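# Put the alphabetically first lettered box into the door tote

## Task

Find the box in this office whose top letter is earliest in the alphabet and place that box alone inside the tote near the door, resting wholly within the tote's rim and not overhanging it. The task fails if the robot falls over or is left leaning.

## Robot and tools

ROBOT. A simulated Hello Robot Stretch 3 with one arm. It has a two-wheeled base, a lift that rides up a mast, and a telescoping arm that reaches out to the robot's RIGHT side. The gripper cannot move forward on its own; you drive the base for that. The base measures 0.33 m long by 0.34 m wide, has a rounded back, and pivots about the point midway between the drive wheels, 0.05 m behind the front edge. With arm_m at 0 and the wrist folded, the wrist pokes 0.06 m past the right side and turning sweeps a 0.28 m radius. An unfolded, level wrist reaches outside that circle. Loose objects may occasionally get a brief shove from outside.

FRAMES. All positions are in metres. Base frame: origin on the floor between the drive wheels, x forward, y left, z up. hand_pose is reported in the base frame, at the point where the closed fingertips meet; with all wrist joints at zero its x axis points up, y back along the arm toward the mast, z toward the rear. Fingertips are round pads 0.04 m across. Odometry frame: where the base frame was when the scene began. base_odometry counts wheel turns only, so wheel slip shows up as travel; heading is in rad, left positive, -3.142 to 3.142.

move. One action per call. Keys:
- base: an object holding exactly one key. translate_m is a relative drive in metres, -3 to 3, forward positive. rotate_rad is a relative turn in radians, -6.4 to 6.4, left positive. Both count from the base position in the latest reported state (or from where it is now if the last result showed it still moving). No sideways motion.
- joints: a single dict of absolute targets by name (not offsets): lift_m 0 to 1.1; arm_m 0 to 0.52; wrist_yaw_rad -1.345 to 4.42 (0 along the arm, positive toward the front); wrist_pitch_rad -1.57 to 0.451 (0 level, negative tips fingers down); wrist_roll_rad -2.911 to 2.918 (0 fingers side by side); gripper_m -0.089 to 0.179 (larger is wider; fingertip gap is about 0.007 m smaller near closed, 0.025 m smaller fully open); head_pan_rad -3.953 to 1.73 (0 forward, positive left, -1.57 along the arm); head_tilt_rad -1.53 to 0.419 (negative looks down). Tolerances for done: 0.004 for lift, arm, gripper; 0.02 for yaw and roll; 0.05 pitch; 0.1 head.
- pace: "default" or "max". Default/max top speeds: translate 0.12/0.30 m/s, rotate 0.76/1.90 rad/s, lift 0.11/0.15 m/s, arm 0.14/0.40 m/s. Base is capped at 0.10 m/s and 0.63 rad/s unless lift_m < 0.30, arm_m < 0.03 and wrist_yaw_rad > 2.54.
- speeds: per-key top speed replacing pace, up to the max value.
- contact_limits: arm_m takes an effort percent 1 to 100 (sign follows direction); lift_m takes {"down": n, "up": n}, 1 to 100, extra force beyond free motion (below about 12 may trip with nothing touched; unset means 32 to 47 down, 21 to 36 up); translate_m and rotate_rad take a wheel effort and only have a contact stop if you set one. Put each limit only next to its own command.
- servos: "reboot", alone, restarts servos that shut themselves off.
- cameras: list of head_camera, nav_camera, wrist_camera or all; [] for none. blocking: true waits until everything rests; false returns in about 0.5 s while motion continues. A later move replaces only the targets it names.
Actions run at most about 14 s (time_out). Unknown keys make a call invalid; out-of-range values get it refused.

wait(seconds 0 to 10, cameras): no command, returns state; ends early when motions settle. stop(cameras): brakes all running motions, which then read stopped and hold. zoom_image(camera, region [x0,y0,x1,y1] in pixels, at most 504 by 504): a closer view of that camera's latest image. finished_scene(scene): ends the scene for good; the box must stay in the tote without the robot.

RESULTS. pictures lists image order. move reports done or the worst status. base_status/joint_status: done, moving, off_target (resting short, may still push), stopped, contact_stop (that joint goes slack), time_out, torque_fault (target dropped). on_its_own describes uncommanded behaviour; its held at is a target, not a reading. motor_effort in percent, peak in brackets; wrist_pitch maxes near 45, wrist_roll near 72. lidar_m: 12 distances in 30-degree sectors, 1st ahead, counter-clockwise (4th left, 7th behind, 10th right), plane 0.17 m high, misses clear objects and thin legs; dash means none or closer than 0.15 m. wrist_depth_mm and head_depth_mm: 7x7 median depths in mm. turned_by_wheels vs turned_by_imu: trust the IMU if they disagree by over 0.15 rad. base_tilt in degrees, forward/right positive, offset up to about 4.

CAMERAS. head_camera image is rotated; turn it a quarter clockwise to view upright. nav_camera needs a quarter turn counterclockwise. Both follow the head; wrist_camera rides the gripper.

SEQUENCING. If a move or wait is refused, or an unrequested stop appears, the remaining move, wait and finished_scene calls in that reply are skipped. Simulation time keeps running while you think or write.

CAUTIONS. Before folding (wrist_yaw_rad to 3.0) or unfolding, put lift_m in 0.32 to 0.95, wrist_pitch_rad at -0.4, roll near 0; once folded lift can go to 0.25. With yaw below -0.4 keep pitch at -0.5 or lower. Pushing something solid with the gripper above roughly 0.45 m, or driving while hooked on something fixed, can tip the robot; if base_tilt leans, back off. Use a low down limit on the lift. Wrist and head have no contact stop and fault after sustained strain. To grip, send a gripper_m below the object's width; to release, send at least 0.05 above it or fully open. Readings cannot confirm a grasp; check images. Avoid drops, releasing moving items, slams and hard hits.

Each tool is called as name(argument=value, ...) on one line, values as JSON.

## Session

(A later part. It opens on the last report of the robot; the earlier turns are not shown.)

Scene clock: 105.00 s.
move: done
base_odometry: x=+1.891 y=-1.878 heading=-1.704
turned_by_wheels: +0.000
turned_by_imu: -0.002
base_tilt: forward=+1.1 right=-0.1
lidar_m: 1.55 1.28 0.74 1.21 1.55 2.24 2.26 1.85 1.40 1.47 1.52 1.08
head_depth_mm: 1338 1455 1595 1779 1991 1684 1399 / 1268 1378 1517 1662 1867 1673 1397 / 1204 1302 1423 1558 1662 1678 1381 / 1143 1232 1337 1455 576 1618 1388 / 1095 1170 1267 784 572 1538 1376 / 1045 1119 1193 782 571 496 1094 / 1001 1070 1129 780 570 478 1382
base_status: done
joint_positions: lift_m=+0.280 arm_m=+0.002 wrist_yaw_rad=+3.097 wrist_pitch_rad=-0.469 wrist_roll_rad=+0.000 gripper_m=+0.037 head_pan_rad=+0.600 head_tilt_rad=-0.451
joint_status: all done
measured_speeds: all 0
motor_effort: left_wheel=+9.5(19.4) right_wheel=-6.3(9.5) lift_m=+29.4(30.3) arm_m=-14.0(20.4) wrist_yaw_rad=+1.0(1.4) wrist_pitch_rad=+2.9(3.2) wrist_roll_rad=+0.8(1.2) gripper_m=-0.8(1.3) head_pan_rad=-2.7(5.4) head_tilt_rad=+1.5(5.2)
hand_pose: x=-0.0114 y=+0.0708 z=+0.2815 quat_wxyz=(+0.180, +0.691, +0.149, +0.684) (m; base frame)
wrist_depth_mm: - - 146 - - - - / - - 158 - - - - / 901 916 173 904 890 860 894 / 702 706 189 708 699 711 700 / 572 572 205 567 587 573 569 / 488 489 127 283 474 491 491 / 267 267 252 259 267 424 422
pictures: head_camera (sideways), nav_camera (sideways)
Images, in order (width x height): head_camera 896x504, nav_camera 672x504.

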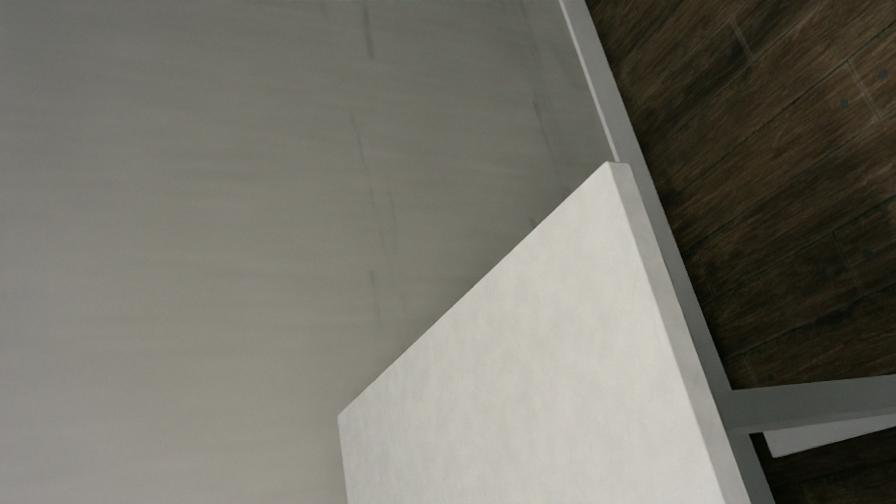

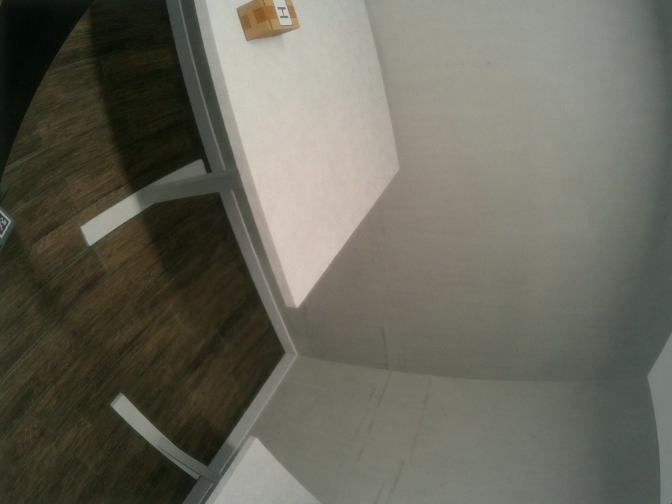

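move(joints={"head_pan_rad": 1.5, "head_tilt_rad": -0.45}, cameras=["head_camera", "nav_camera"])

move(joints={"head_pan_rad": -0.4, "head_tilt_rad": -0.45}, cameras=["head_camera", "nav_camera"])

Scene clock: 108.43 s.
move: done
base_odometry: x=+1.891 y=-1.878 heading=-1.704
turned_by_wheels: +0.000
turned_by_imu: +0.001
base_tilt: forward=+1.0 right=-0.3
lidar_m: 1.55 1.28 0.74 1.21 1.55 2.23 2.27 1.84 1.41 1.48 1.52 1.08
head_depth_mm: 986 1053 1107 798 580 456 1377 / 1026 1095 1151 797 579 485 1382 / 1068 1140 1185 794 536 499 1388 / 1110 1192 1243 794 538 1568 1388 / 1159 1246 1249 787 574 1642 1381 / 1210 1324 1241 785 593 1656 1380 / 1270 1391 1235 781 619 1671 1379
base_status: not commanded
joint_positions: lift_m=+0.280 arm_m=+0.002 wrist_yaw_rad=+3.097 wrist_pitch_rad=-0.469 wrist_roll_rad=+0.000 gripper_m=+0.037 head_pan_rad=+1.515 head_tilt_rad=-0.451
joint_status: all done
measured_speeds: all 0
motor_effort: left_wheel=+9.6(9.6) right_wheel=-6.3(6.7) lift_m=+27.4(28.1) arm_m=-11.3(12.5) wrist_yaw_rad=+0.8(1.2) wrist_pitch_rad=+2.9(3.0) wrist_roll_rad=+1.0(1.0) gripper_m=+0.2(1.0) head_pan_rad=+2.4(4.2) head_tilt_rad=+2.3(5.2)
hand_pose: x=-0.0114 y=+0.0708 z=+0.2815 quat_wxyz=(+0.180, +0.691, +0.149, +0.684) (m; base frame)
wrist_depth_mm: - - 146 - - - - / - - 158 - - - - / 916 905 172 888 919 865 899 / 709 708 190 706 706 714 699 / 575 575 204 566 570 564 574 / 485 485 128 281 478 488 484 / 266 266 252 258 267 421 417
pictures: head_camera (sideways), nav_camera (sideways)
Images, in order (width x height): head_camera 896x504, nav_camera 672x504.

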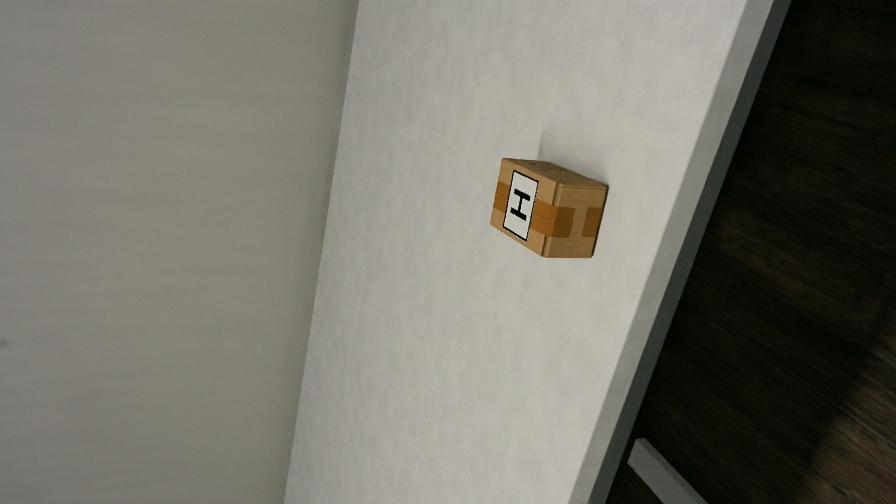

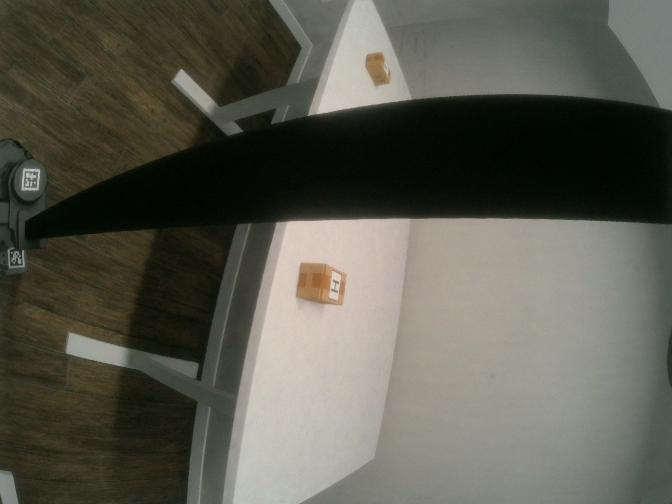

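Scene clock: 109.80 s.
move: done
base_odometry: x=+1.891 y=-1.878 heading=-1.704
turned_by_wheels: +0.000
turned_by_imu: +0.000
base_tilt: forward=+0.9 right=-0.2
lidar_m: 1.55 1.28 0.74 1.21 1.55 2.24 2.27 1.85 1.41 1.48 1.52 1.08
head_depth_mm: 1272 1366 1478 1310 962 1676 1386 / 1277 1380 1481 1246 955 1672 1395 / 1289 1385 1486 1301 951 1673 1379 / 1292 1395 1507 1300 947 1680 1388 / 1296 1405 1523 1305 941 1570 1343 / 1317 1409 1533 1643 986 1663 1384 / 1308 1422 1547 1679 1856 1668 1373
base_status: not commanded
joint_positions: lift_m=+0.280 arm_m=+0.002 wrist_yaw_rad=+3.097 wrist_pitch_rad=-0.469 wrist_roll_rad=+0.000 gripper_m=+0.037 head_pan_rad=-0.431 head_tilt_rad=-0.451
joint_status: all done
measured_speeds: all 0
motor_effort: left_wheel=+9.7(9.7) right_wheel=-6.6(6.9) lift_m=+26.4(27.5) arm_m=-10.3(12.0) wrist_yaw_rad=+0.7(1.5) wrist_pitch_rad=+2.8(3.0) wrist_roll_rad=+0.6(1.1) gripper_m=-0.2(1.1) head_pan_rad=+0.4(4.3) head_tilt_rad=+2.8(6.7)
hand_pose: x=-0.0114 y=+0.0708 z=+0.2815 quat_wxyz=(+0.180, +0.691, +0.149, +0.684) (m; base frame)
wrist_depth_mm: - - 146 - - - - / - - 158 - - - - / 894 901 172 908 906 863 909 / 703 721 190 696 699 713 707 / 576 579 204 574 568 578 577 / 485 486 128 281 474 489 484 / 266 263 253 261 267 423 426
pictures: head_camera (sideways), nav_camera (sideways)
Images, in order (width x height): head_camera 896x504, nav_camera 672x504.

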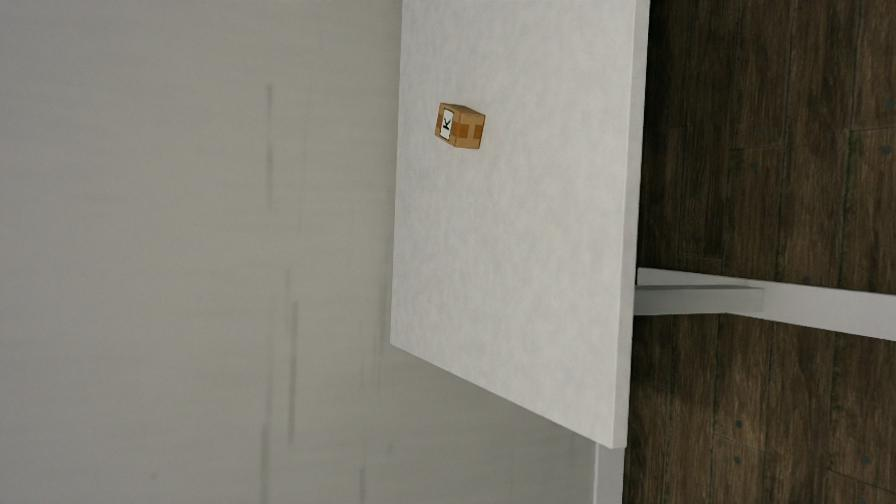

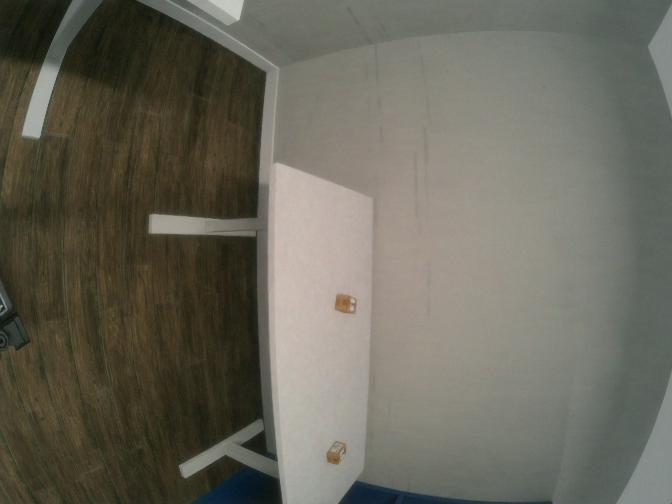

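move(joints={"head_pan_rad": -0.95, "head_tilt_rad": -0.4}, cameras=["head_camera"])

move(joints={"head_pan_rad": -3.9, "head_tilt_rad": -0.4}, cameras=["head_camera", "nav_camera"])

Scene clock: 116.00 s.
move: done
base_odometry: x=+1.891 y=-1.878 heading=-1.704
turned_by_wheels: +0.000
turned_by_imu: +0.001
base_tilt: forward=+1.0 right=-0.3
lidar_m: 1.55 1.28 0.74 1.22 1.55 2.23 2.26 1.84 1.40 1.48 1.52 1.08
head_depth_mm: 1687 1803 1960 1472 1696 1741 1450 / 1606 1713 1885 1480 1182 1783 1452 / 1524 1641 1760 1473 1120 1774 1441 / 1453 1564 1688 1464 1065 1759 1442 / 1398 1482 1601 1448 1020 1760 1433 / 1325 1414 1512 1444 1021 1643 1431 / 1279 1372 1443 1430 1014 1594 1434
base_status: not commanded
joint_positions: lift_m=+0.280 arm_m=+0.002 wrist_yaw_rad=+3.097 wrist_pitch_rad=-0.469 wrist_roll_rad=+0.000 gripper_m=+0.037 head_pan_rad=-0.957 head_tilt_rad=-0.399
joint_status: all done
measured_speeds: all 0
motor_effort: left_wheel=+9.4(9.7) right_wheel=-6.3(6.9) lift_m=+24.1(24.7) arm_m=-7.6(8.4) wrist_yaw_rad=+0.6(1.3) wrist_pitch_rad=+2.4(3.1) wrist_roll_rad=+0.8(1.0) gripper_m=+0.6(0.8) head_pan_rad=-2.3(4.5) head_tilt_rad=+2.7(5.8)
hand_pose: x=-0.0114 y=+0.0708 z=+0.2815 quat_wxyz=(+0.180, +0.691, +0.149, +0.684) (m; base frame)
wrist_depth_mm: - - 146 - - - - / - - 158 - - - - / 902 912 172 912 907 858 908 / 716 708 190 702 711 694 685 / 571 564 204 580 577 581 571 / 486 486 128 282 474 489 487 / 263 266 252 259 267 423 421
pictures: head_camera (sideways)
Images, in order (width x height): head_camera 896x504.

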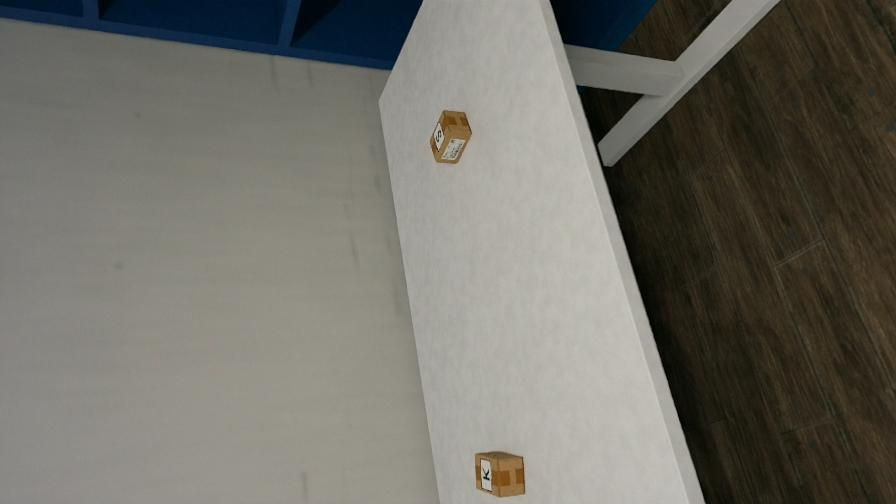

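Scene clock: 119.03 s.
move: done
base_odometry: x=+1.891 y=-1.878 heading=-1.704
turned_by_wheels: +0.000
turned_by_imu: +0.000
base_tilt: forward=+0.9 right=+0.0
lidar_m: 1.55 1.28 0.74 1.22 1.55 2.23 2.26 1.85 1.41 1.48 1.53 1.08
head_depth_mm: - - - - - - - / 2117 2243 2398 1031 2392 - - / 2054 2205 2330 2611 2289 1787 1450 / 2026 2158 2301 2497 2312 1756 1438 / 1947 2121 2235 2412 2279 1759 1440 / 1908 2033 2179 2341 2300 1764 1431 / 1840 1952 2109 2271 2284 1757 1437
base_status: not commanded
joint_positions: lift_m=+0.280 arm_m=+0.002 wrist_yaw_rad=+3.097 wrist_pitch_rad=-0.469 wrist_roll_rad=+0.000 gripper_m=+0.037 head_pan_rad=-3.916 head_tilt_rad=-0.399
joint_status: all done
measured_speeds: translate_m=+0.000 rotate_rad=+0.000 lift_m=+0.000 arm_m=+0.000 wrist_yaw_rad=+0.000 wrist_pitch_rad=+0.000 wrist_roll_rad=+0.000 head_pan_rad=+0.024 head_tilt_rad=+0.000
motor_effort: left_wheel=+9.4(9.8) right_wheel=-6.6(6.8) lift_m=+22.1(24.1) arm_m=-5.2(8.0) wrist_yaw_rad=+0.9(1.4) wrist_pitch_rad=+2.7(3.0) wrist_roll_rad=+0.8(1.2) gripper_m=-0.5(1.4) head_pan_rad=+2.6(5.4) head_tilt_rad=+2.5(5.5)
hand_pose: x=-0.0114 y=+0.0708 z=+0.2815 quat_wxyz=(+0.180, +0.691, +0.149, +0.684) (m; base frame)
wrist_depth_mm: - - 146 - - - - / - - 158 - - - - / 898 886 173 910 888 848 903 / 700 705 191 702 693 702 700 / 566 577 205 578 578 579 578 / 502 488 128 283 472 484 491 / 265 264 254 259 266 424 422
pictures: head_camera (sideways), nav_camera (sideways)
Images, in order (width x height): head_camera 896x504, nav_camera 672x504.

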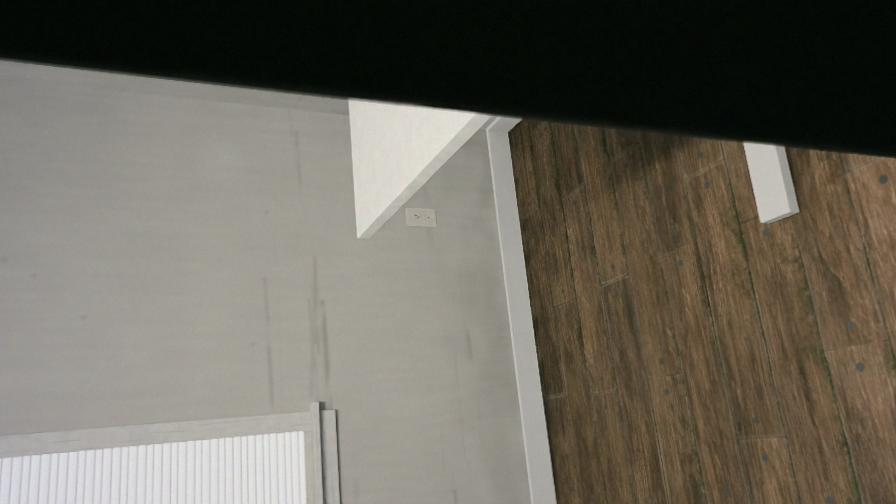

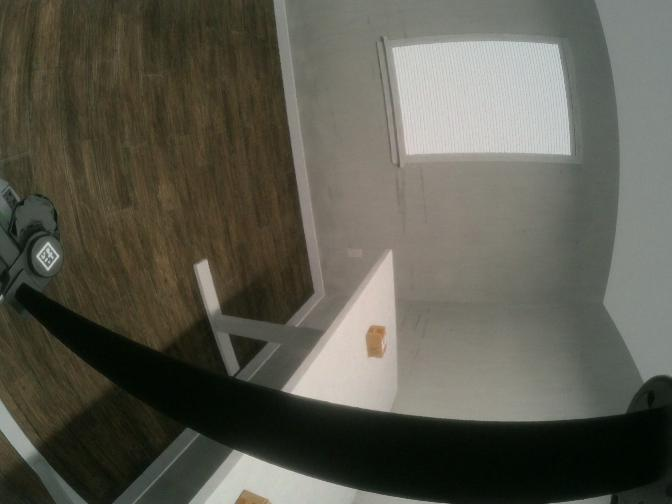

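zoom_image(camera="nav_camera", region=[350, 312, 410, 372])

Scaled by 8.400 from the camera's 672x504 image, which has a finer 792x594 frame.

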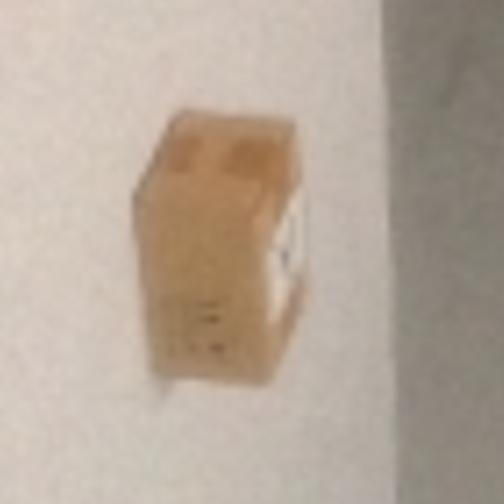

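move(base={"rotate_rad": 1.2}, joints={"head_pan_rad": 0.9, "head_tilt_rad": -0.4}, pace="max", cameras=["head_camera", "nav_camera"])

Scene clock: 128.43 s.
move: done
base_odometry: x=+1.891 y=-1.878 heading=-0.504
turned_by_wheels: +1.200
turned_by_imu: +1.197
base_tilt: forward=+1.0 right=-0.1
lidar_m: 0.74 1.26 1.28 2.23 1.87 1.41 1.41 1.47 1.57 1.08 1.61 0.75
head_depth_mm: 1353 1417 1413 900 626 1613 1434 / 1510 1583 1561 892 626 1758 1426 / 1733 1791 1785 888 716 1711 1441 / 1992 2088 2105 886 2200 1633 1440 / 2145 2259 2394 1073 2288 1767 1425 / 2060 2154 2271 2467 2271 1769 1433 / 1950 2075 2210 2334 2281 1752 1446
base_status: done
joint_positions: lift_m=+0.280 arm_m=+0.002 wrist_yaw_rad=+3.097 wrist_pitch_rad=-0.469 wrist_roll_rad=+0.000 gripper_m=+0.037 head_pan_rad=+0.916 head_tilt_rad=-0.399
joint_status: all done
measured_speeds: translate_m=+0.000 rotate_rad=+0.000 lift_m=+0.000 arm_m=+0.000 wrist_yaw_rad=+0.000 wrist_pitch_rad=+0.000 wrist_roll_rad=+0.000 head_pan_rad=-0.024 head_tilt_rad=+0.000
motor_effort: left_wheel=-8.3(16.9) right_wheel=+9.0(16.8) lift_m=+28.3(28.5) arm_m=-20.5(20.6) wrist_yaw_rad=+0.8(1.3) wrist_pitch_rad=+2.9(3.2) wrist_roll_rad=+1.0(1.1) gripper_m=+0.4(1.2) head_pan_rad=-3.8(4.9) head_tilt_rad=+0.6(3.4)
hand_pose: x=-0.0114 y=+0.0708 z=+0.2815 quat_wxyz=(+0.180, +0.691, +0.149, +0.684) (m; base frame)
wrist_depth_mm: - - 147 - - - - / - - 158 - - - - / 905 907 172 878 904 892 894 / 698 706 189 699 712 697 704 / 571 567 204 574 569 570 577 / 483 486 128 281 474 488 487 / 264 267 251 259 268 425 422
pictures: head_camera (sideways), nav_camera (sideways)
Images, in order (width x height): head_camera 896x504, nav_camera 672x504.

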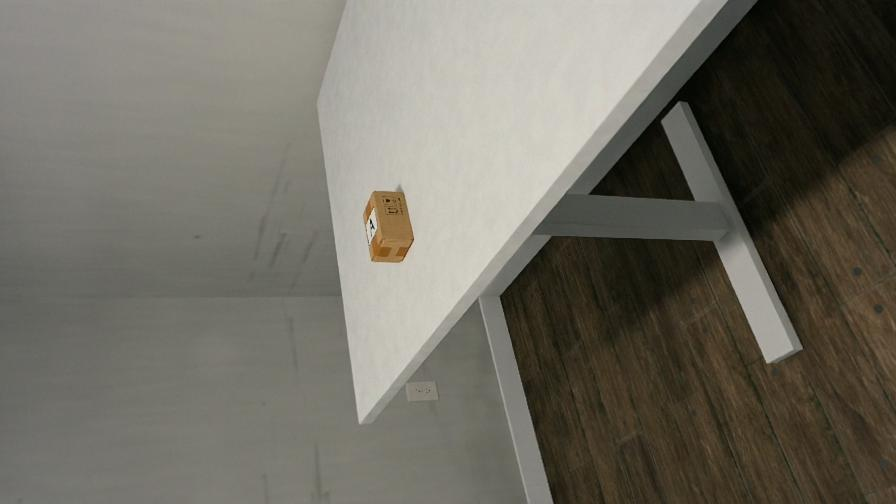

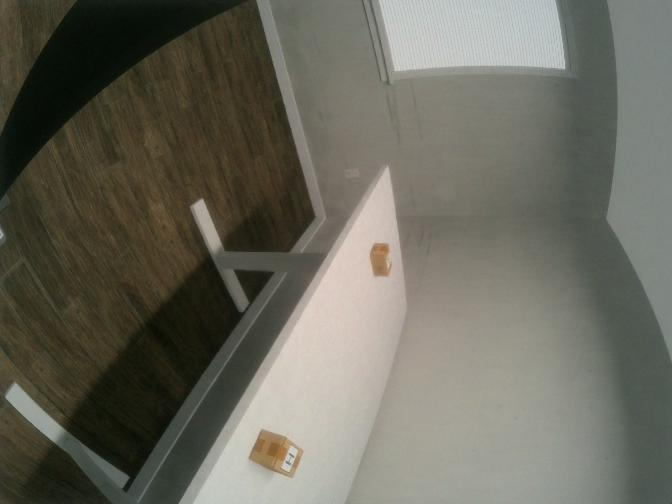

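zoom_image(camera="head_camera", region=[350, 180, 430, 270])

Scaled by 5.600 from the camera's 896x504 image, which has a finer 1280x720 frame.

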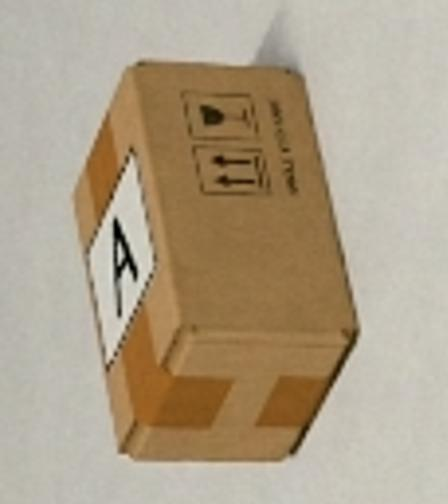

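move(base={"rotate_rad": 1.784}, joints={"head_pan_rad": -1.0, "head_tilt_rad": -0.4}, pace="max", cameras=[])

move(base={"translate_m": 0.9}, joints={"lift_m": 0.29}, pace="max", cameras=[])

move(base={"rotate_rad": -0.293}, joints={"head_pan_rad": -1.57, "head_tilt_rad": -0.5}, pace="max")

Scene clock: 176.80 s.
move: done
base_odometry: x=+1.891 y=-1.878 heading=+1.280
turned_by_wheels: +1.784
turned_by_imu: +1.777
base_tilt: forward=+0.9 right=-0.3
lidar_m: 2.23 1.85 1.40 1.48 1.79 1.53 1.08 1.41 0.74 1.20 1.28 2.23
head_depth_mm: 1196 1256 1292 902 631 518 1450 / 1295 1363 1396 894 625 1612 1446 / 1416 1501 1512 893 626 1770 1434 / 1569 1673 1550 886 716 1744 1440 / 1751 1877 1906 884 1518 1617 1428 / 1974 2153 2257 938 2280 1767 1439 / 2054 2161 2251 2411 2273 1738 1432
base_status: done
joint_positions: lift_m=+0.280 arm_m=+0.002 wrist_yaw_rad=+3.097 wrist_pitch_rad=-0.469 wrist_roll_rad=+0.000 gripper_m=+0.037 head_pan_rad=-1.016 head_tilt_rad=-0.399
joint_status: all done
measured_speeds: translate_m=+0.000 rotate_rad=+0.000 lift_m=+0.000 arm_m=+0.000 wrist_yaw_rad=+0.000 wrist_pitch_rad=+0.000 wrist_roll_rad=+0.000 head_pan_rad=+0.024 head_tilt_rad=+0.000
motor_effort: left_wheel=-7.2(16.8) right_wheel=+9.3(16.7) lift_m=+27.7(30.6) arm_m=-20.0(20.7) wrist_yaw_rad=+1.2(1.4) wrist_pitch_rad=+2.7(3.2) wrist_roll_rad=+0.8(1.0) gripper_m=-0.4(1.1) head_pan_rad=+2.7(5.0) head_tilt_rad=-0.2(3.7)
hand_pose: x=-0.0114 y=+0.0708 z=+0.2815 quat_wxyz=(+0.180, +0.691, +0.149, +0.684) (m; base frame)
wrist_depth_mm: - - 146 - - - - / - - 158 - - - - / 894 851 172 919 891 918 910 / 710 702 189 712 689 692 692 / 584 580 206 578 588 580 564 / 481 492 128 282 471 491 481 / 265 266 253 260 267 421 425
pictures: none
No camera images: "cameras" was empty.

Scene clock: 181.13 s.
move: done
base_odometry: x=+2.149 y=-1.016 heading=+1.280
turned_by_wheels: +0.000
turned_by_imu: -0.001
base_tilt: forward=+0.7 right=-0.2
lidar_m: 1.36 1.55 1.22 1.26 1.83 2.13 1.97 1.38 1.41 0.97 1.60 1.37
head_depth_mm: 1421 1493 1568 1644 1762 1734 1450 / 1561 1626 1699 1832 1923 1774 1451 / 1625 1756 1881 1994 2091 1789 1434 / 1519 1632 1749 1908 2028 1765 1447 / 1422 1510 1623 1763 1884 1761 1430 / 1334 1401 1501 1601 1708 1744 1434 / 1238 1306 1398 1485 1592 1640 1426
base_status: done
joint_positions: lift_m=+0.290 arm_m=+0.002 wrist_yaw_rad=+3.097 wrist_pitch_rad=-0.469 wrist_roll_rad=+0.000 gripper_m=+0.037 head_pan_rad=-1.000 head_tilt_rad=-0.400
joint_status: all done
measured_speeds: all 0
motor_effort: left_wheel=+3.0(14.6) right_wheel=+3.8(17.3) lift_m=+22.3(32.7) arm_m=-16.9(20.2) wrist_yaw_rad=+0.4(1.4) wrist_pitch_rad=+2.8(3.2) wrist_roll_rad=+0.8(1.1) gripper_m=+0.1(1.4) head_pan_rad=+1.8(4.4) head_tilt_rad=-1.9(3.4)
hand_pose: x=-0.0114 y=+0.0708 z=+0.2915 quat_wxyz=(+0.180, +0.691, +0.149, +0.684) (m; base frame)
wrist_depth_mm: - - 146 - - - - / - - 158 - - - - / 928 930 172 938 922 932 933 / 715 731 190 725 714 718 710 / 579 588 205 594 595 598 589 / 501 497 127 294 485 500 499 / 422 278 262 269 278 427 427
pictures: none
No camera images: "cameras" was empty.

Scene clock: 182.20 s.
move: done
base_odometry: x=+2.149 y=-1.016 heading=+0.987
turned_by_wheels: -0.293
turned_by_imu: -0.292
base_tilt: forward=+0.8 right=-0.2
lidar_m: 1.36 1.39 1.23 1.22 1.66 1.83 1.97 1.41 1.38 0.97 0.97 1.43
head_depth_mm: 1189 1291 1074 718 1738 1593 1334 / 1190 1294 1072 751 1724 1616 1345 / 1187 1285 1066 749 1732 1598 1338 / 1188 1292 1051 744 1730 1597 1340 / 1194 1292 1050 748 1714 1553 1327 / 1196 1301 1047 741 1698 1538 1332 / 1201 1290 1126 740 1748 1596 1330
base_status: done
joint_positions: lift_m=+0.290 arm_m=+0.002 wrist_yaw_rad=+3.097 wrist_pitch_rad=-0.469 wrist_roll_rad=+0.000 gripper_m=+0.037 head_pan_rad=-1.577 head_tilt_rad=-0.502
joint_status: all done
measured_speeds: all 0
motor_effort: left_wheel=+8.8(15.7) right_wheel=-8.8(14.6) lift_m=+24.1(24.1) arm_m=-16.5(16.9) wrist_yaw_rad=+0.3(1.2) wrist_pitch_rad=+2.9(3.1) wrist_roll_rad=+0.9(0.9) gripper_m=-0.1(1.1) head_pan_rad=-1.0(4.7) head_tilt_rad=-1.1(4.4)
hand_pose: x=-0.0114 y=+0.0708 z=+0.2915 quat_wxyz=(+0.180, +0.691, +0.149, +0.684) (m; base frame)
wrist_depth_mm: - - 146 - - - - / - - 158 - - - - / 937 942 172 921 911 935 908 / 723 725 190 717 712 723 722 / 593 590 204 593 599 598 587 / 499 494 128 294 479 500 501 / 413 278 263 270 279 425 431
pictures: head_camera (sideways), nav_camera (sideways), wrist_camera
Images, in order (width x height): head_camera 896x504, nav_camera 672x504, wrist_camera 644x364.

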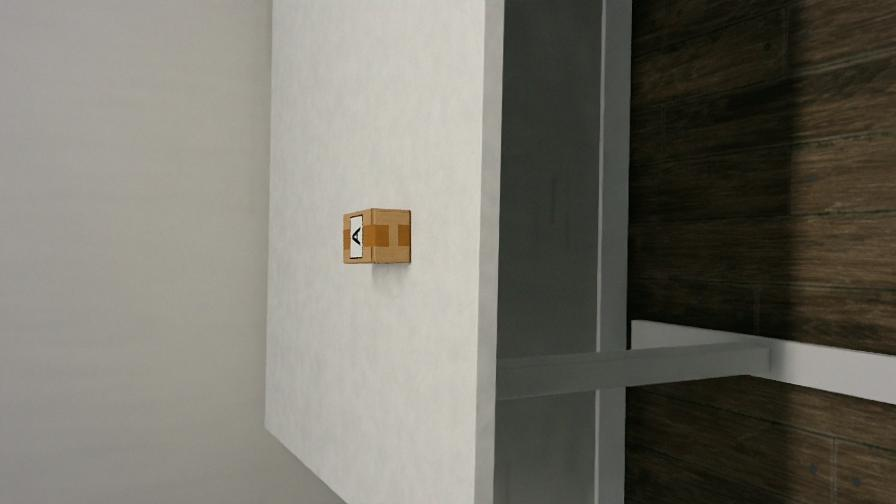

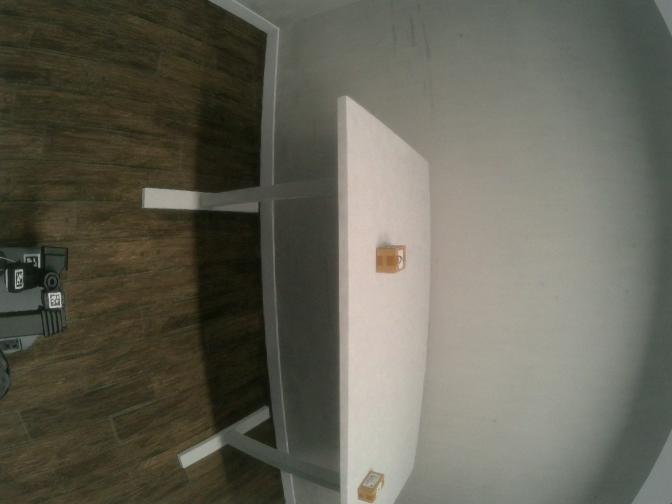

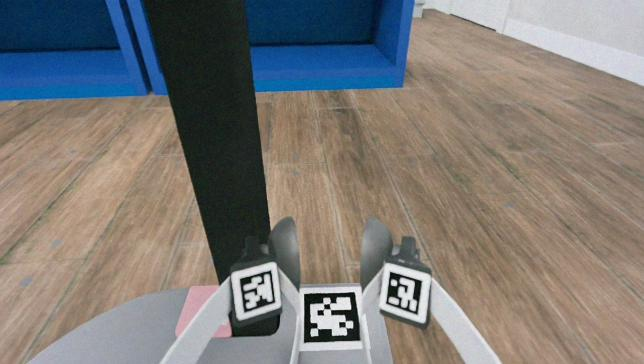

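move(joints={"lift_m": 0.94, "wrist_pitch_rad": -0.4, "gripper_m": 0.12}, pace="max", cameras=[])

move(joints={"wrist_yaw_rad": 0.0}, cameras=["head_camera", "wrist_camera"])

Scene clock: 229.83 s.
move: done
base_odometry: x=+2.149 y=-1.016 heading=+0.987
turned_by_wheels: +0.000
turned_by_imu: +0.001
base_tilt: forward=+1.0 right=-0.2
lidar_m: 1.36 1.40 1.23 1.22 1.65 1.83 1.97 1.41 1.38 0.97 0.97 1.44
head_depth_mm: 1191 1290 1087 720 1733 1715 - / 1185 1290 1074 716 1742 1624 - / 1192 1301 1078 750 1740 1610 - / 1192 1292 1070 748 1749 1598 - / 1191 1294 1062 745 1717 1596 - / 1200 1289 1057 748 1697 1548 1370 / 1198 1296 1132 741 1746 1595 1336
base_status: not commanded
joint_positions: lift_m=+0.940 arm_m=+0.002 wrist_yaw_rad=+3.097 wrist_pitch_rad=-0.419 wrist_roll_rad=+0.000 gripper_m=+0.120 head_pan_rad=-1.570 head_tilt_rad=-0.500
joint_status: all done
measured_speeds: all 0
motor_effort: left_wheel=+8.8(9.1) right_wheel=-8.8(8.9) lift_m=+29.8(32.7) arm_m=-19.6(20.0) wrist_yaw_rad=+0.7(1.5) wrist_pitch_rad=+3.5(6.9) wrist_roll_rad=+1.0(1.1) gripper_m=+0.0(86.0) head_pan_rad=+3.2(4.3) head_tilt_rad=+2.1(4.2)
hand_pose: x=-0.0111 y=+0.0774 z=+0.9525 quat_wxyz=(+0.163, +0.694, +0.132, +0.688) (m; base frame)
wrist_depth_mm: - - 143 - - - - / - - 156 - - - - / - - 167 - - - - / - - 183 - - - - / - - 202 - - - - / - 123 222 - - 125 - / - - 260 - - 128 -
pictures: none
No camera images: "cameras" was empty.

Scene clock: 232.37 s.
move: done
base_odometry: x=+2.149 y=-1.016 heading=+0.987
turned_by_wheels: +0.000
turned_by_imu: +0.000
base_tilt: forward=+1.2 right=-0.1
lidar_m: 1.36 1.40 1.23 1.22 1.65 1.84 1.97 1.41 1.38 0.97 0.97 1.44
head_depth_mm: 1189 1287 1084 722 1737 1693 - / 1193 1290 1069 720 1735 437 - / 1187 1287 1069 752 1743 - - / 1194 1299 1067 749 1747 1510 1268 / 1192 1303 1063 747 1707 1470 1323 / 1203 1296 1055 740 1691 1557 1332 / 1199 1293 1128 741 1738 1604 1321
base_status: not commanded
joint_positions: lift_m=+0.940 arm_m=+0.002 wrist_yaw_rad=+0.003 wrist_pitch_rad=-0.419 wrist_roll_rad=+0.000 gripper_m=+0.120 head_pan_rad=-1.570 head_tilt_rad=-0.500
joint_status: all done
measured_speeds: all 0
motor_effort: left_wheel=+8.7(9.1) right_wheel=-8.3(8.8) lift_m=+28.5(29.7) arm_m=-20.7(20.8) wrist_yaw_rad=-2.5(5.9) wrist_pitch_rad=+3.1(3.6) wrist_roll_rad=+0.8(1.1) gripper_m=-0.1(1.2) head_pan_rad=+3.7(3.8) head_tilt_rad=+2.5(4.0)
hand_pose: x=-0.0207 y=-0.3710 z=+0.9525 quat_wxyz=(+0.692, +0.148, -0.691, -0.146) (m; base frame)
wrist_depth_mm: - - - - - - - / - - - 397 - - - / 371 375 375 - - - - / - - - - - - - / - - - - - - - / - 123 - - - 125 - / - - - - - 129 -
pictures: head_camera (sideways), wrist_camera
Images, in order (width x height): head_camera 896x504, wrist_camera 644x364.

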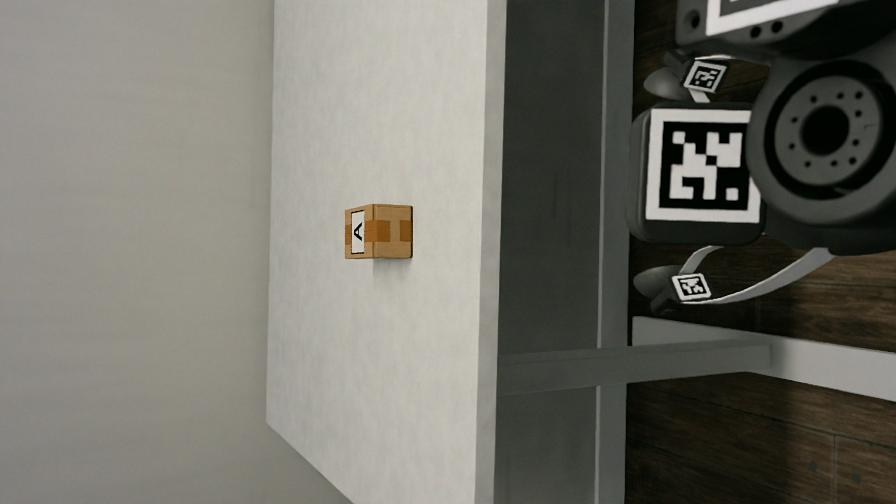

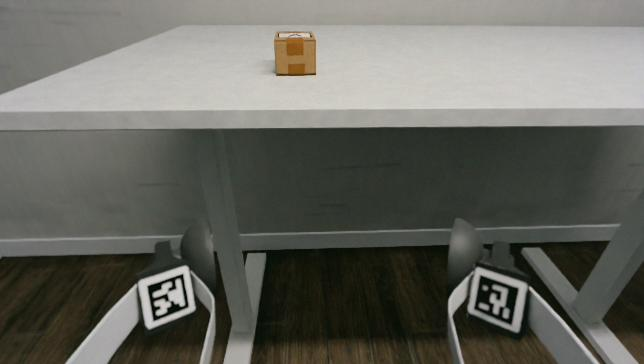

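move(base={"translate_m": 0.045}, joints={"lift_m": 1.1, "wrist_pitch_rad": -1.2, "gripper_m": 0.15}, cameras=["head_camera", "wrist_camera"])

Scene clock: 249.83 s.
move: done
base_odometry: x=+2.174 y=-0.978 heading=+0.987
turned_by_wheels: +0.000
turned_by_imu: +0.001
base_tilt: forward=+1.1 right=+0.0
lidar_m: 1.32 1.35 1.78 1.21 1.66 1.87 2.01 1.42 1.42 0.96 1.43 1.39
head_depth_mm: - - - - - - - / - - - - - - - / 1191 - 996 - - - - / 1184 1298 1061 749 1736 1649 1281 / 1191 1292 1065 749 1680 1468 1297 / 1195 1298 1057 743 1740 1598 1363 / 1193 1292 1386 743 1738 1605 1332
base_status: done
joint_positions: lift_m=+1.098 arm_m=+0.002 wrist_yaw_rad=+0.003 wrist_pitch_rad=-1.202 wrist_roll_rad=+0.000 gripper_m=+0.150 head_pan_rad=-1.570 head_tilt_rad=-0.500
joint_status: all done
joint sent to its limit — lift_m, upper limit.
measured_speeds: all 0
motor_effort: left_wheel=+5.2(12.9) right_wheel=+4.5(6.8) lift_m=+30.6(32.8) arm_m=-19.7(20.1) wrist_yaw_rad=-1.9(2.5) wrist_pitch_rad=+0.4(4.2) wrist_roll_rad=+0.8(1.1) gripper_m=+0.6(85.6) head_pan_rad=+2.4(4.0) head_tilt_rad=+2.3(4.1)
hand_pose: x=-0.0214 y=-0.2167 z=+0.9886 quat_wxyz=(+0.584, +0.401, -0.582, -0.399) (m; base frame)
wrist_depth_mm: - - - - - - - / - - - - - - - / - - - - - - - / - - - - - - - / - - - - - - - / - 122 - - - 120 - / - - - - - - -
pictures: head_camera (sideways), wrist_camera
Images, in order (width x height): head_camera 896x504, wrist_camera 644x364.

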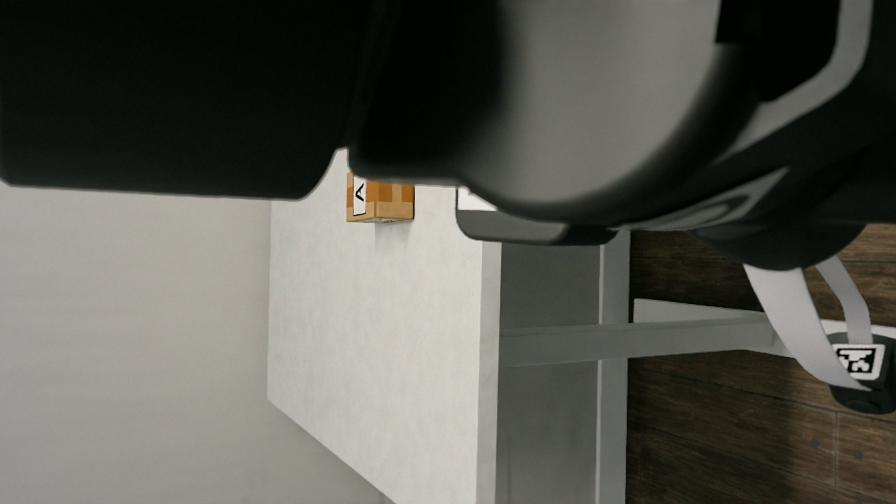

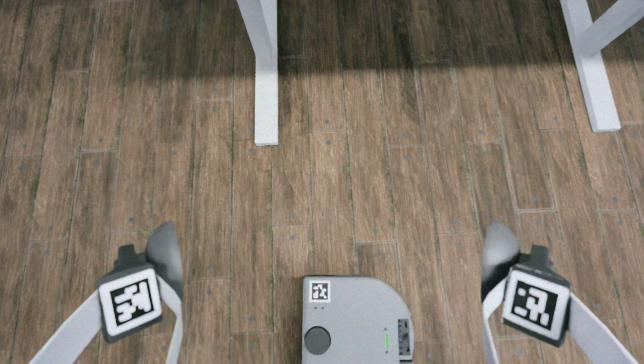

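move(joints={"arm_m": 0.27, "gripper_m": 0.179}, contact_limits={"arm_m": 40}, cameras=["head_camera", "wrist_camera"])

Scene clock: 257.43 s.
move: done
base_odometry: x=+2.174 y=-0.978 heading=+0.987
turned_by_wheels: +0.000
turned_by_imu: +0.001
base_tilt: forward=+0.8 right=-0.2
lidar_m: 1.32 1.35 1.78 1.21 1.66 1.87 2.01 1.41 1.42 0.96 1.43 1.39
head_depth_mm: 294 298 1011 724 1722 1617 1343 / 302 306 401 687 1728 1601 1336 / 320 321 344 658 1746 1601 1348 / 1194 1290 1069 717 1752 1598 1343 / 1188 1296 1067 713 1667 1468 1319 / 1196 1305 1059 742 1754 1594 1329 / 1194 1298 1374 743 1746 1599 1329
base_status: not commanded
joint_positions: lift_m=+1.098 arm_m=+0.270 wrist_yaw_rad=+0.003 wrist_pitch_rad=-1.203 wrist_roll_rad=+0.000 gripper_m=+0.179 head_pan_rad=-1.570 head_tilt_rad=-0.500
joint_status: all done
measured_speeds: all 0
motor_effort: left_wheel=+5.2(5.5) right_wheel=+4.8(5.1) lift_m=+30.0(30.7) arm_m=+21.1(23.7) wrist_yaw_rad=-2.1(2.6) wrist_pitch_rad=+0.3(0.9) wrist_roll_rad=+0.9(1.0) gripper_m=+0.4(86.1) head_pan_rad=+1.5(3.7) head_tilt_rad=+2.1(3.6)
contact_limits: arm_m 40 (drawing in: default 38, maximum 55; extending or still: default 47, maximum 70)
hand_pose: x=-0.0214 y=-0.4847 z=+0.9885 quat_wxyz=(+0.584, +0.401, -0.582, -0.400) (m; base frame)
wrist_depth_mm: 242 243 241 241 239 238 237 / 236 235 235 235 235 240 247 / - - - - - - - / - - - - - - - / - - - - - - - / - - - - - 135 138 / - - - - - - 109
pictures: head_camera (sideways), wrist_camera
Images, in order (width x height): head_camera 896x504, wrist_camera 644x364.

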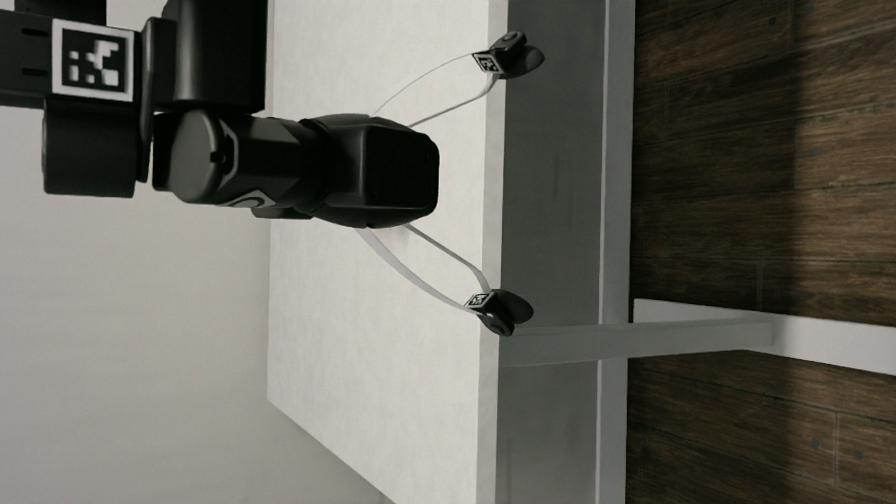

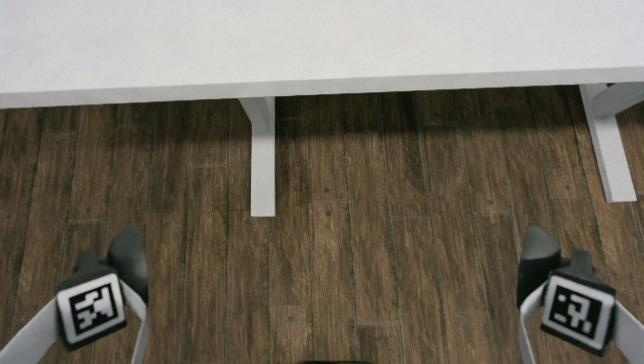

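move(joints={"arm_m": 0.35}, contact_limits={"arm_m": 40}, cameras=["head_camera", "wrist_camera"])

Scene clock: 263.10 s.
move: done
base_odometry: x=+2.174 y=-0.978 heading=+0.987
turned_by_wheels: +0.000
turned_by_imu: +0.001
base_tilt: forward=+0.9 right=-0.1
lidar_m: 1.32 1.35 1.78 1.21 1.66 1.86 2.01 1.41 1.42 0.96 1.44 1.39
head_depth_mm: 387 379 1083 723 1741 1611 1349 / 370 375 1005 685 1744 1625 1344 / 393 390 423 716 1743 1601 1340 / 1184 1292 1062 750 1741 1590 1333 / 1189 1293 1065 748 1650 1470 1310 / 1187 1295 1063 743 1747 1592 1340 / 1187 1293 1381 741 1755 1580 1339
base_status: not commanded
joint_positions: lift_m=+1.098 arm_m=+0.350 wrist_yaw_rad=+0.003 wrist_pitch_rad=-1.203 wrist_roll_rad=+0.000 gripper_m=+0.179 head_pan_rad=-1.570 head_tilt_rad=-0.500
joint_status: all done
measured_speeds: all 0
motor_effort: left_wheel=+5.3(5.5) right_wheel=+4.6(5.0) lift_m=+29.7(30.2) arm_m=+21.0(23.6) wrist_yaw_rad=-2.1(2.6) wrist_pitch_rad=+0.2(0.6) wrist_roll_rad=+0.8(1.0) gripper_m=+1.0(1.1) head_pan_rad=+1.9(4.0) head_tilt_rad=+1.5(3.5)
contact_limits: arm_m 40 (drawing in: default 38, maximum 55; extending or still: default 47, maximum 70)
hand_pose: x=-0.0214 y=-0.5647 z=+0.9885 quat_wxyz=(+0.584, +0.401, -0.582, -0.400) (m; base frame)
wrist_depth_mm: 243 243 241 240 238 238 237 / 235 232 232 230 230 229 228 / 225 223 224 222 221 218 220 / 218 217 216 216 215 215 229 / - - - - - - - / - - - - - 135 138 / - - - - - - 109
pictures: head_camera (sideways), wrist_camera
Images, in order (width x height): head_camera 896x504, wrist_camera 644x364.

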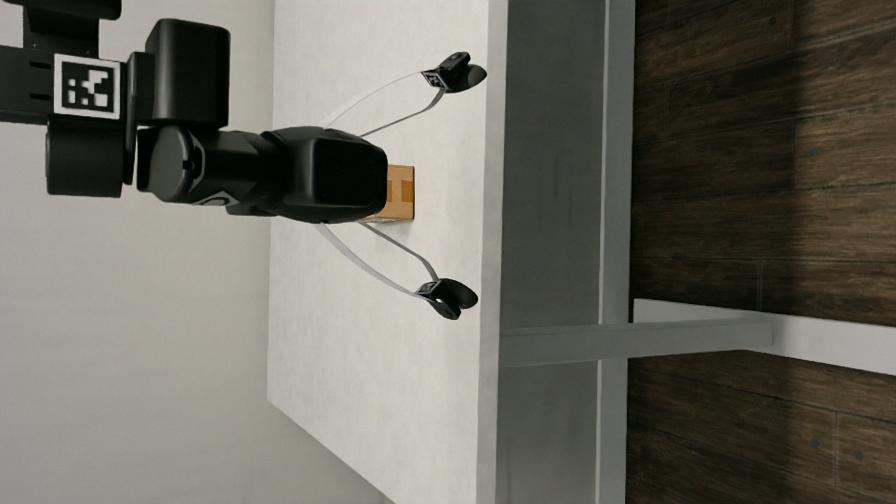

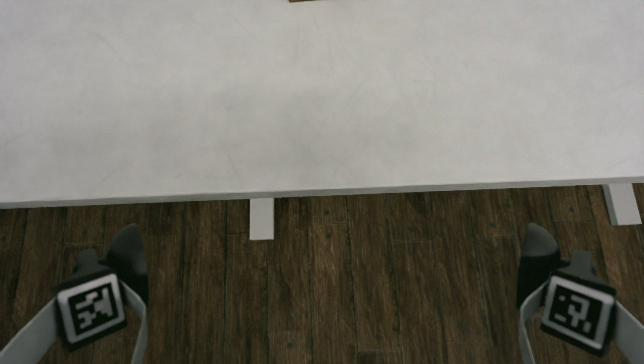

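move(joints={"arm_m": 0.05}, pace="max", cameras=[])

move(base={"rotate_rad": -1.57}, cameras=[])

move(base={"translate_m": 0.13}, cameras=[])

move(base={"rotate_rad": 1.59}, cameras=["head_camera"])

Scene clock: 294.83 s.
move: done
base_odometry: x=+2.174 y=-0.978 heading=+0.987
turned_by_wheels: +0.000
turned_by_imu: +0.001
base_tilt: forward=+0.8 right=-0.1
lidar_m: 1.32 1.35 1.78 1.21 1.66 1.87 2.01 1.41 1.42 0.96 1.44 1.39
head_depth_mm: - - - - 1755 1616 1342 / - - - - - - 1304 / 1173 1308 1151 - - - 1300 / 1191 1294 1069 750 1692 1557 1346 / 1195 1286 1065 748 1652 1332 1314 / 1193 1288 1062 747 1747 1605 1308 / 1195 1290 1371 743 1750 1602 1331
base_status: not commanded
joint_positions: lift_m=+1.098 arm_m=+0.050 wrist_yaw_rad=+0.003 wrist_pitch_rad=-1.204 wrist_roll_rad=+0.000 gripper_m=+0.179 head_pan_rad=-1.570 head_tilt_rad=-0.500
joint_status: all done
measured_speeds: all 0
motor_effort: left_wheel=+5.2(5.5) right_wheel=+4.6(5.1) lift_m=+29.0(29.6) arm_m=-17.2(23.2) wrist_yaw_rad=-2.2(2.4) wrist_pitch_rad=+0.5(0.8) wrist_roll_rad=+0.9(1.0) gripper_m=-0.7(1.0) head_pan_rad=+2.3(3.5) head_tilt_rad=+1.9(3.3)
hand_pose: x=-0.0214 y=-0.2643 z=+0.9884 quat_wxyz=(+0.584, +0.401, -0.582, -0.400) (m; base frame)
wrist_depth_mm: - - - - - - - / - - - - - - - / - - - - - - - / - - - - - - - / - - - - - - - / - - - - - 135 138 / - - - - - - 109
pictures: none
No camera images: "cameras" was empty.

Scene clock: 298.43 s.
move: done
base_odometry: x=+2.174 y=-0.978 heading=-0.582
turned_by_wheels: -1.569
turned_by_imu: -1.563
base_tilt: forward=+1.0 right=-0.1
lidar_m: 0.96 1.44 1.38 1.32 1.36 1.81 1.21 1.28 1.87 2.01 1.41 1.45
head_depth_mm: - - - - 1958 1615 1349 / - - - - - - 1308 / 2081 2320 2068 - - - 1307 / 2088 2293 2041 2610 2074 1553 1337 / 2087 2282 2063 2438 2013 1550 1337 / 2110 2284 2238 2630 1957 1592 1300 / 2112 2268 2498 2635 1978 1591 1333
base_status: done
joint_positions: lift_m=+1.098 arm_m=+0.050 wrist_yaw_rad=+0.003 wrist_pitch_rad=-1.204 wrist_roll_rad=+0.000 gripper_m=+0.179 head_pan_rad=-1.570 head_tilt_rad=-0.500
joint_status: not commanded
measured_speeds: all 0
motor_effort: left_wheel=+10.8(14.7) right_wheel=-11.6(14.6) lift_m=+28.7(29.3) arm_m=-3.0(16.8) wrist_yaw_rad=-1.6(2.3) wrist_pitch_rad=+0.5(0.9) wrist_roll_rad=+0.8(1.1) gripper_m=+0.2(1.5) head_pan_rad=+2.9(4.3) head_tilt_rad=+2.1(3.3)
hand_pose: x=-0.0214 y=-0.2643 z=+0.9884 quat_wxyz=(+0.584, +0.401, -0.582, -0.400) (m; base frame)
wrist_depth_mm: - - - - - - - / - - - - - - - / - - - - - - - / - - - - - - - / - - - - - - - / - - - - - 135 138 / - - - - - - 109
pictures: none
No camera images: "cameras" was empty.

Scene clock: 300.87 s.
move: done
base_odometry: x=+2.283 y=-1.050 heading=-0.582
turned_by_wheels: +0.000
turned_by_imu: +0.000
base_tilt: forward=+1.0 right=-0.2
lidar_m: 0.83 0.84 1.39 1.32 1.36 1.81 1.34 1.39 1.94 1.99 1.33 1.34
head_depth_mm: - - - - 1939 1596 1341 / - - - - - - 1311 / 2067 2303 1973 - - - 1302 / 2090 2265 2056 2634 2051 1550 1337 / 2087 2282 2054 2537 1998 1550 1338 / 2102 2282 2450 2624 1986 1606 1305 / 2112 2282 2517 2625 1975 1541 1337
base_status: done
joint_positions: lift_m=+1.098 arm_m=+0.050 wrist_yaw_rad=+0.003 wrist_pitch_rad=-1.204 wrist_roll_rad=+0.000 gripper_m=+0.179 head_pan_rad=-1.570 head_tilt_rad=-0.500
joint_status: not commanded
measured_speeds: all 0
motor_effort: left_wheel=+13.0(16.4) right_wheel=-4.0(7.2) lift_m=+28.4(29.0) arm_m=-3.2(3.6) wrist_yaw_rad=-1.6(2.2) wrist_pitch_rad=+0.4(1.1) wrist_roll_rad=+0.7(1.1) gripper_m=+0.2(1.3) head_pan_rad=+2.5(3.8) head_tilt_rad=+2.1(3.2)
hand_pose: x=-0.0214 y=-0.2643 z=+0.9884 quat_wxyz=(+0.584, +0.401, -0.582, -0.400) (m; base frame)
wrist_depth_mm: - - - - - - - / - - - - - - - / - - - - - - - / - - - - - - - / - - - - - - - / - - - - - 135 137 / - - - - - - 109
pictures: none
No camera images: "cameras" was empty.

Scene clock: 304.50 s.
move: done
base_odometry: x=+2.283 y=-1.050 heading=+1.007
turned_by_wheels: +1.589
turned_by_imu: +1.585
base_tilt: forward=+0.9 right=+0.0
lidar_m: 1.32 1.36 1.82 1.34 1.76 1.95 1.99 1.33 1.33 0.83 1.31 1.38
head_depth_mm: - - - - 583 1610 1342 / - - - - - - 1317 / 1069 1185 1145 - - - 1305 / 1076 1170 1065 715 579 1551 1334 / 1080 1180 1059 711 599 1199 1266 / 1085 1179 1057 706 596 1586 1301 / 1087 1176 1276 706 596 1597 1321
base_status: done
joint_positions: lift_m=+1.098 arm_m=+0.050 wrist_yaw_rad=+0.003 wrist_pitch_rad=-1.204 wrist_roll_rad=+0.000 gripper_m=+0.179 head_pan_rad=-1.570 head_tilt_rad=-0.500
joint_status: not commanded
measured_speeds: all 0
motor_effort: left_wheel=-11.2(14.8) right_wheel=+10.3(14.4) lift_m=+28.1(28.7) arm_m=-18.8(18.8) wrist_yaw_rad=-2.1(2.4) wrist_pitch_rad=+0.6(1.0) wrist_roll_rad=+0.8(1.2) gripper_m=+1.6(1.6) head_pan_rad=+1.4(3.5) head_tilt_rad=+0.3(2.6)
hand_pose: x=-0.0214 y=-0.2643 z=+0.9884 quat_wxyz=(+0.584, +0.401, -0.582, -0.400) (m; base frame)
wrist_depth_mm: - - - - - - - / - - - - - - - / - - - - - - - / - - - - - - - / - - - - - - - / - - - - - 136 137 / - - - - - - 109
pictures: head_camera (sideways)
Images, in order (width x height): head_camera 896x504.

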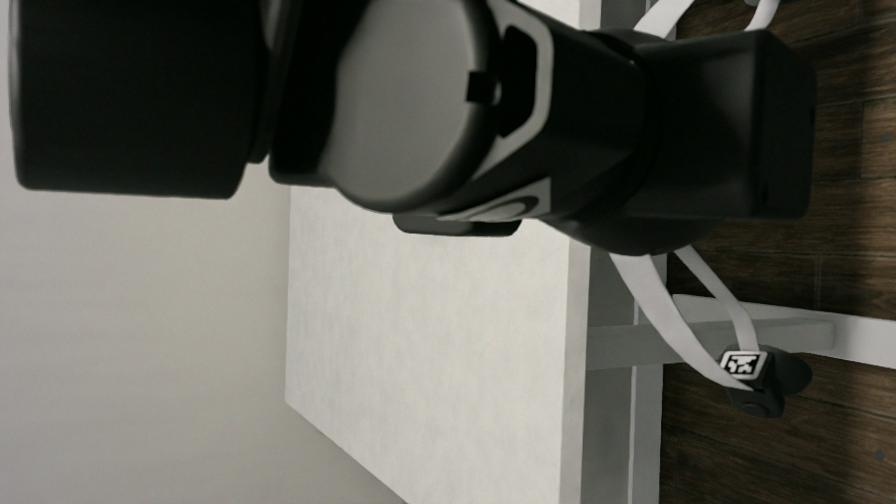

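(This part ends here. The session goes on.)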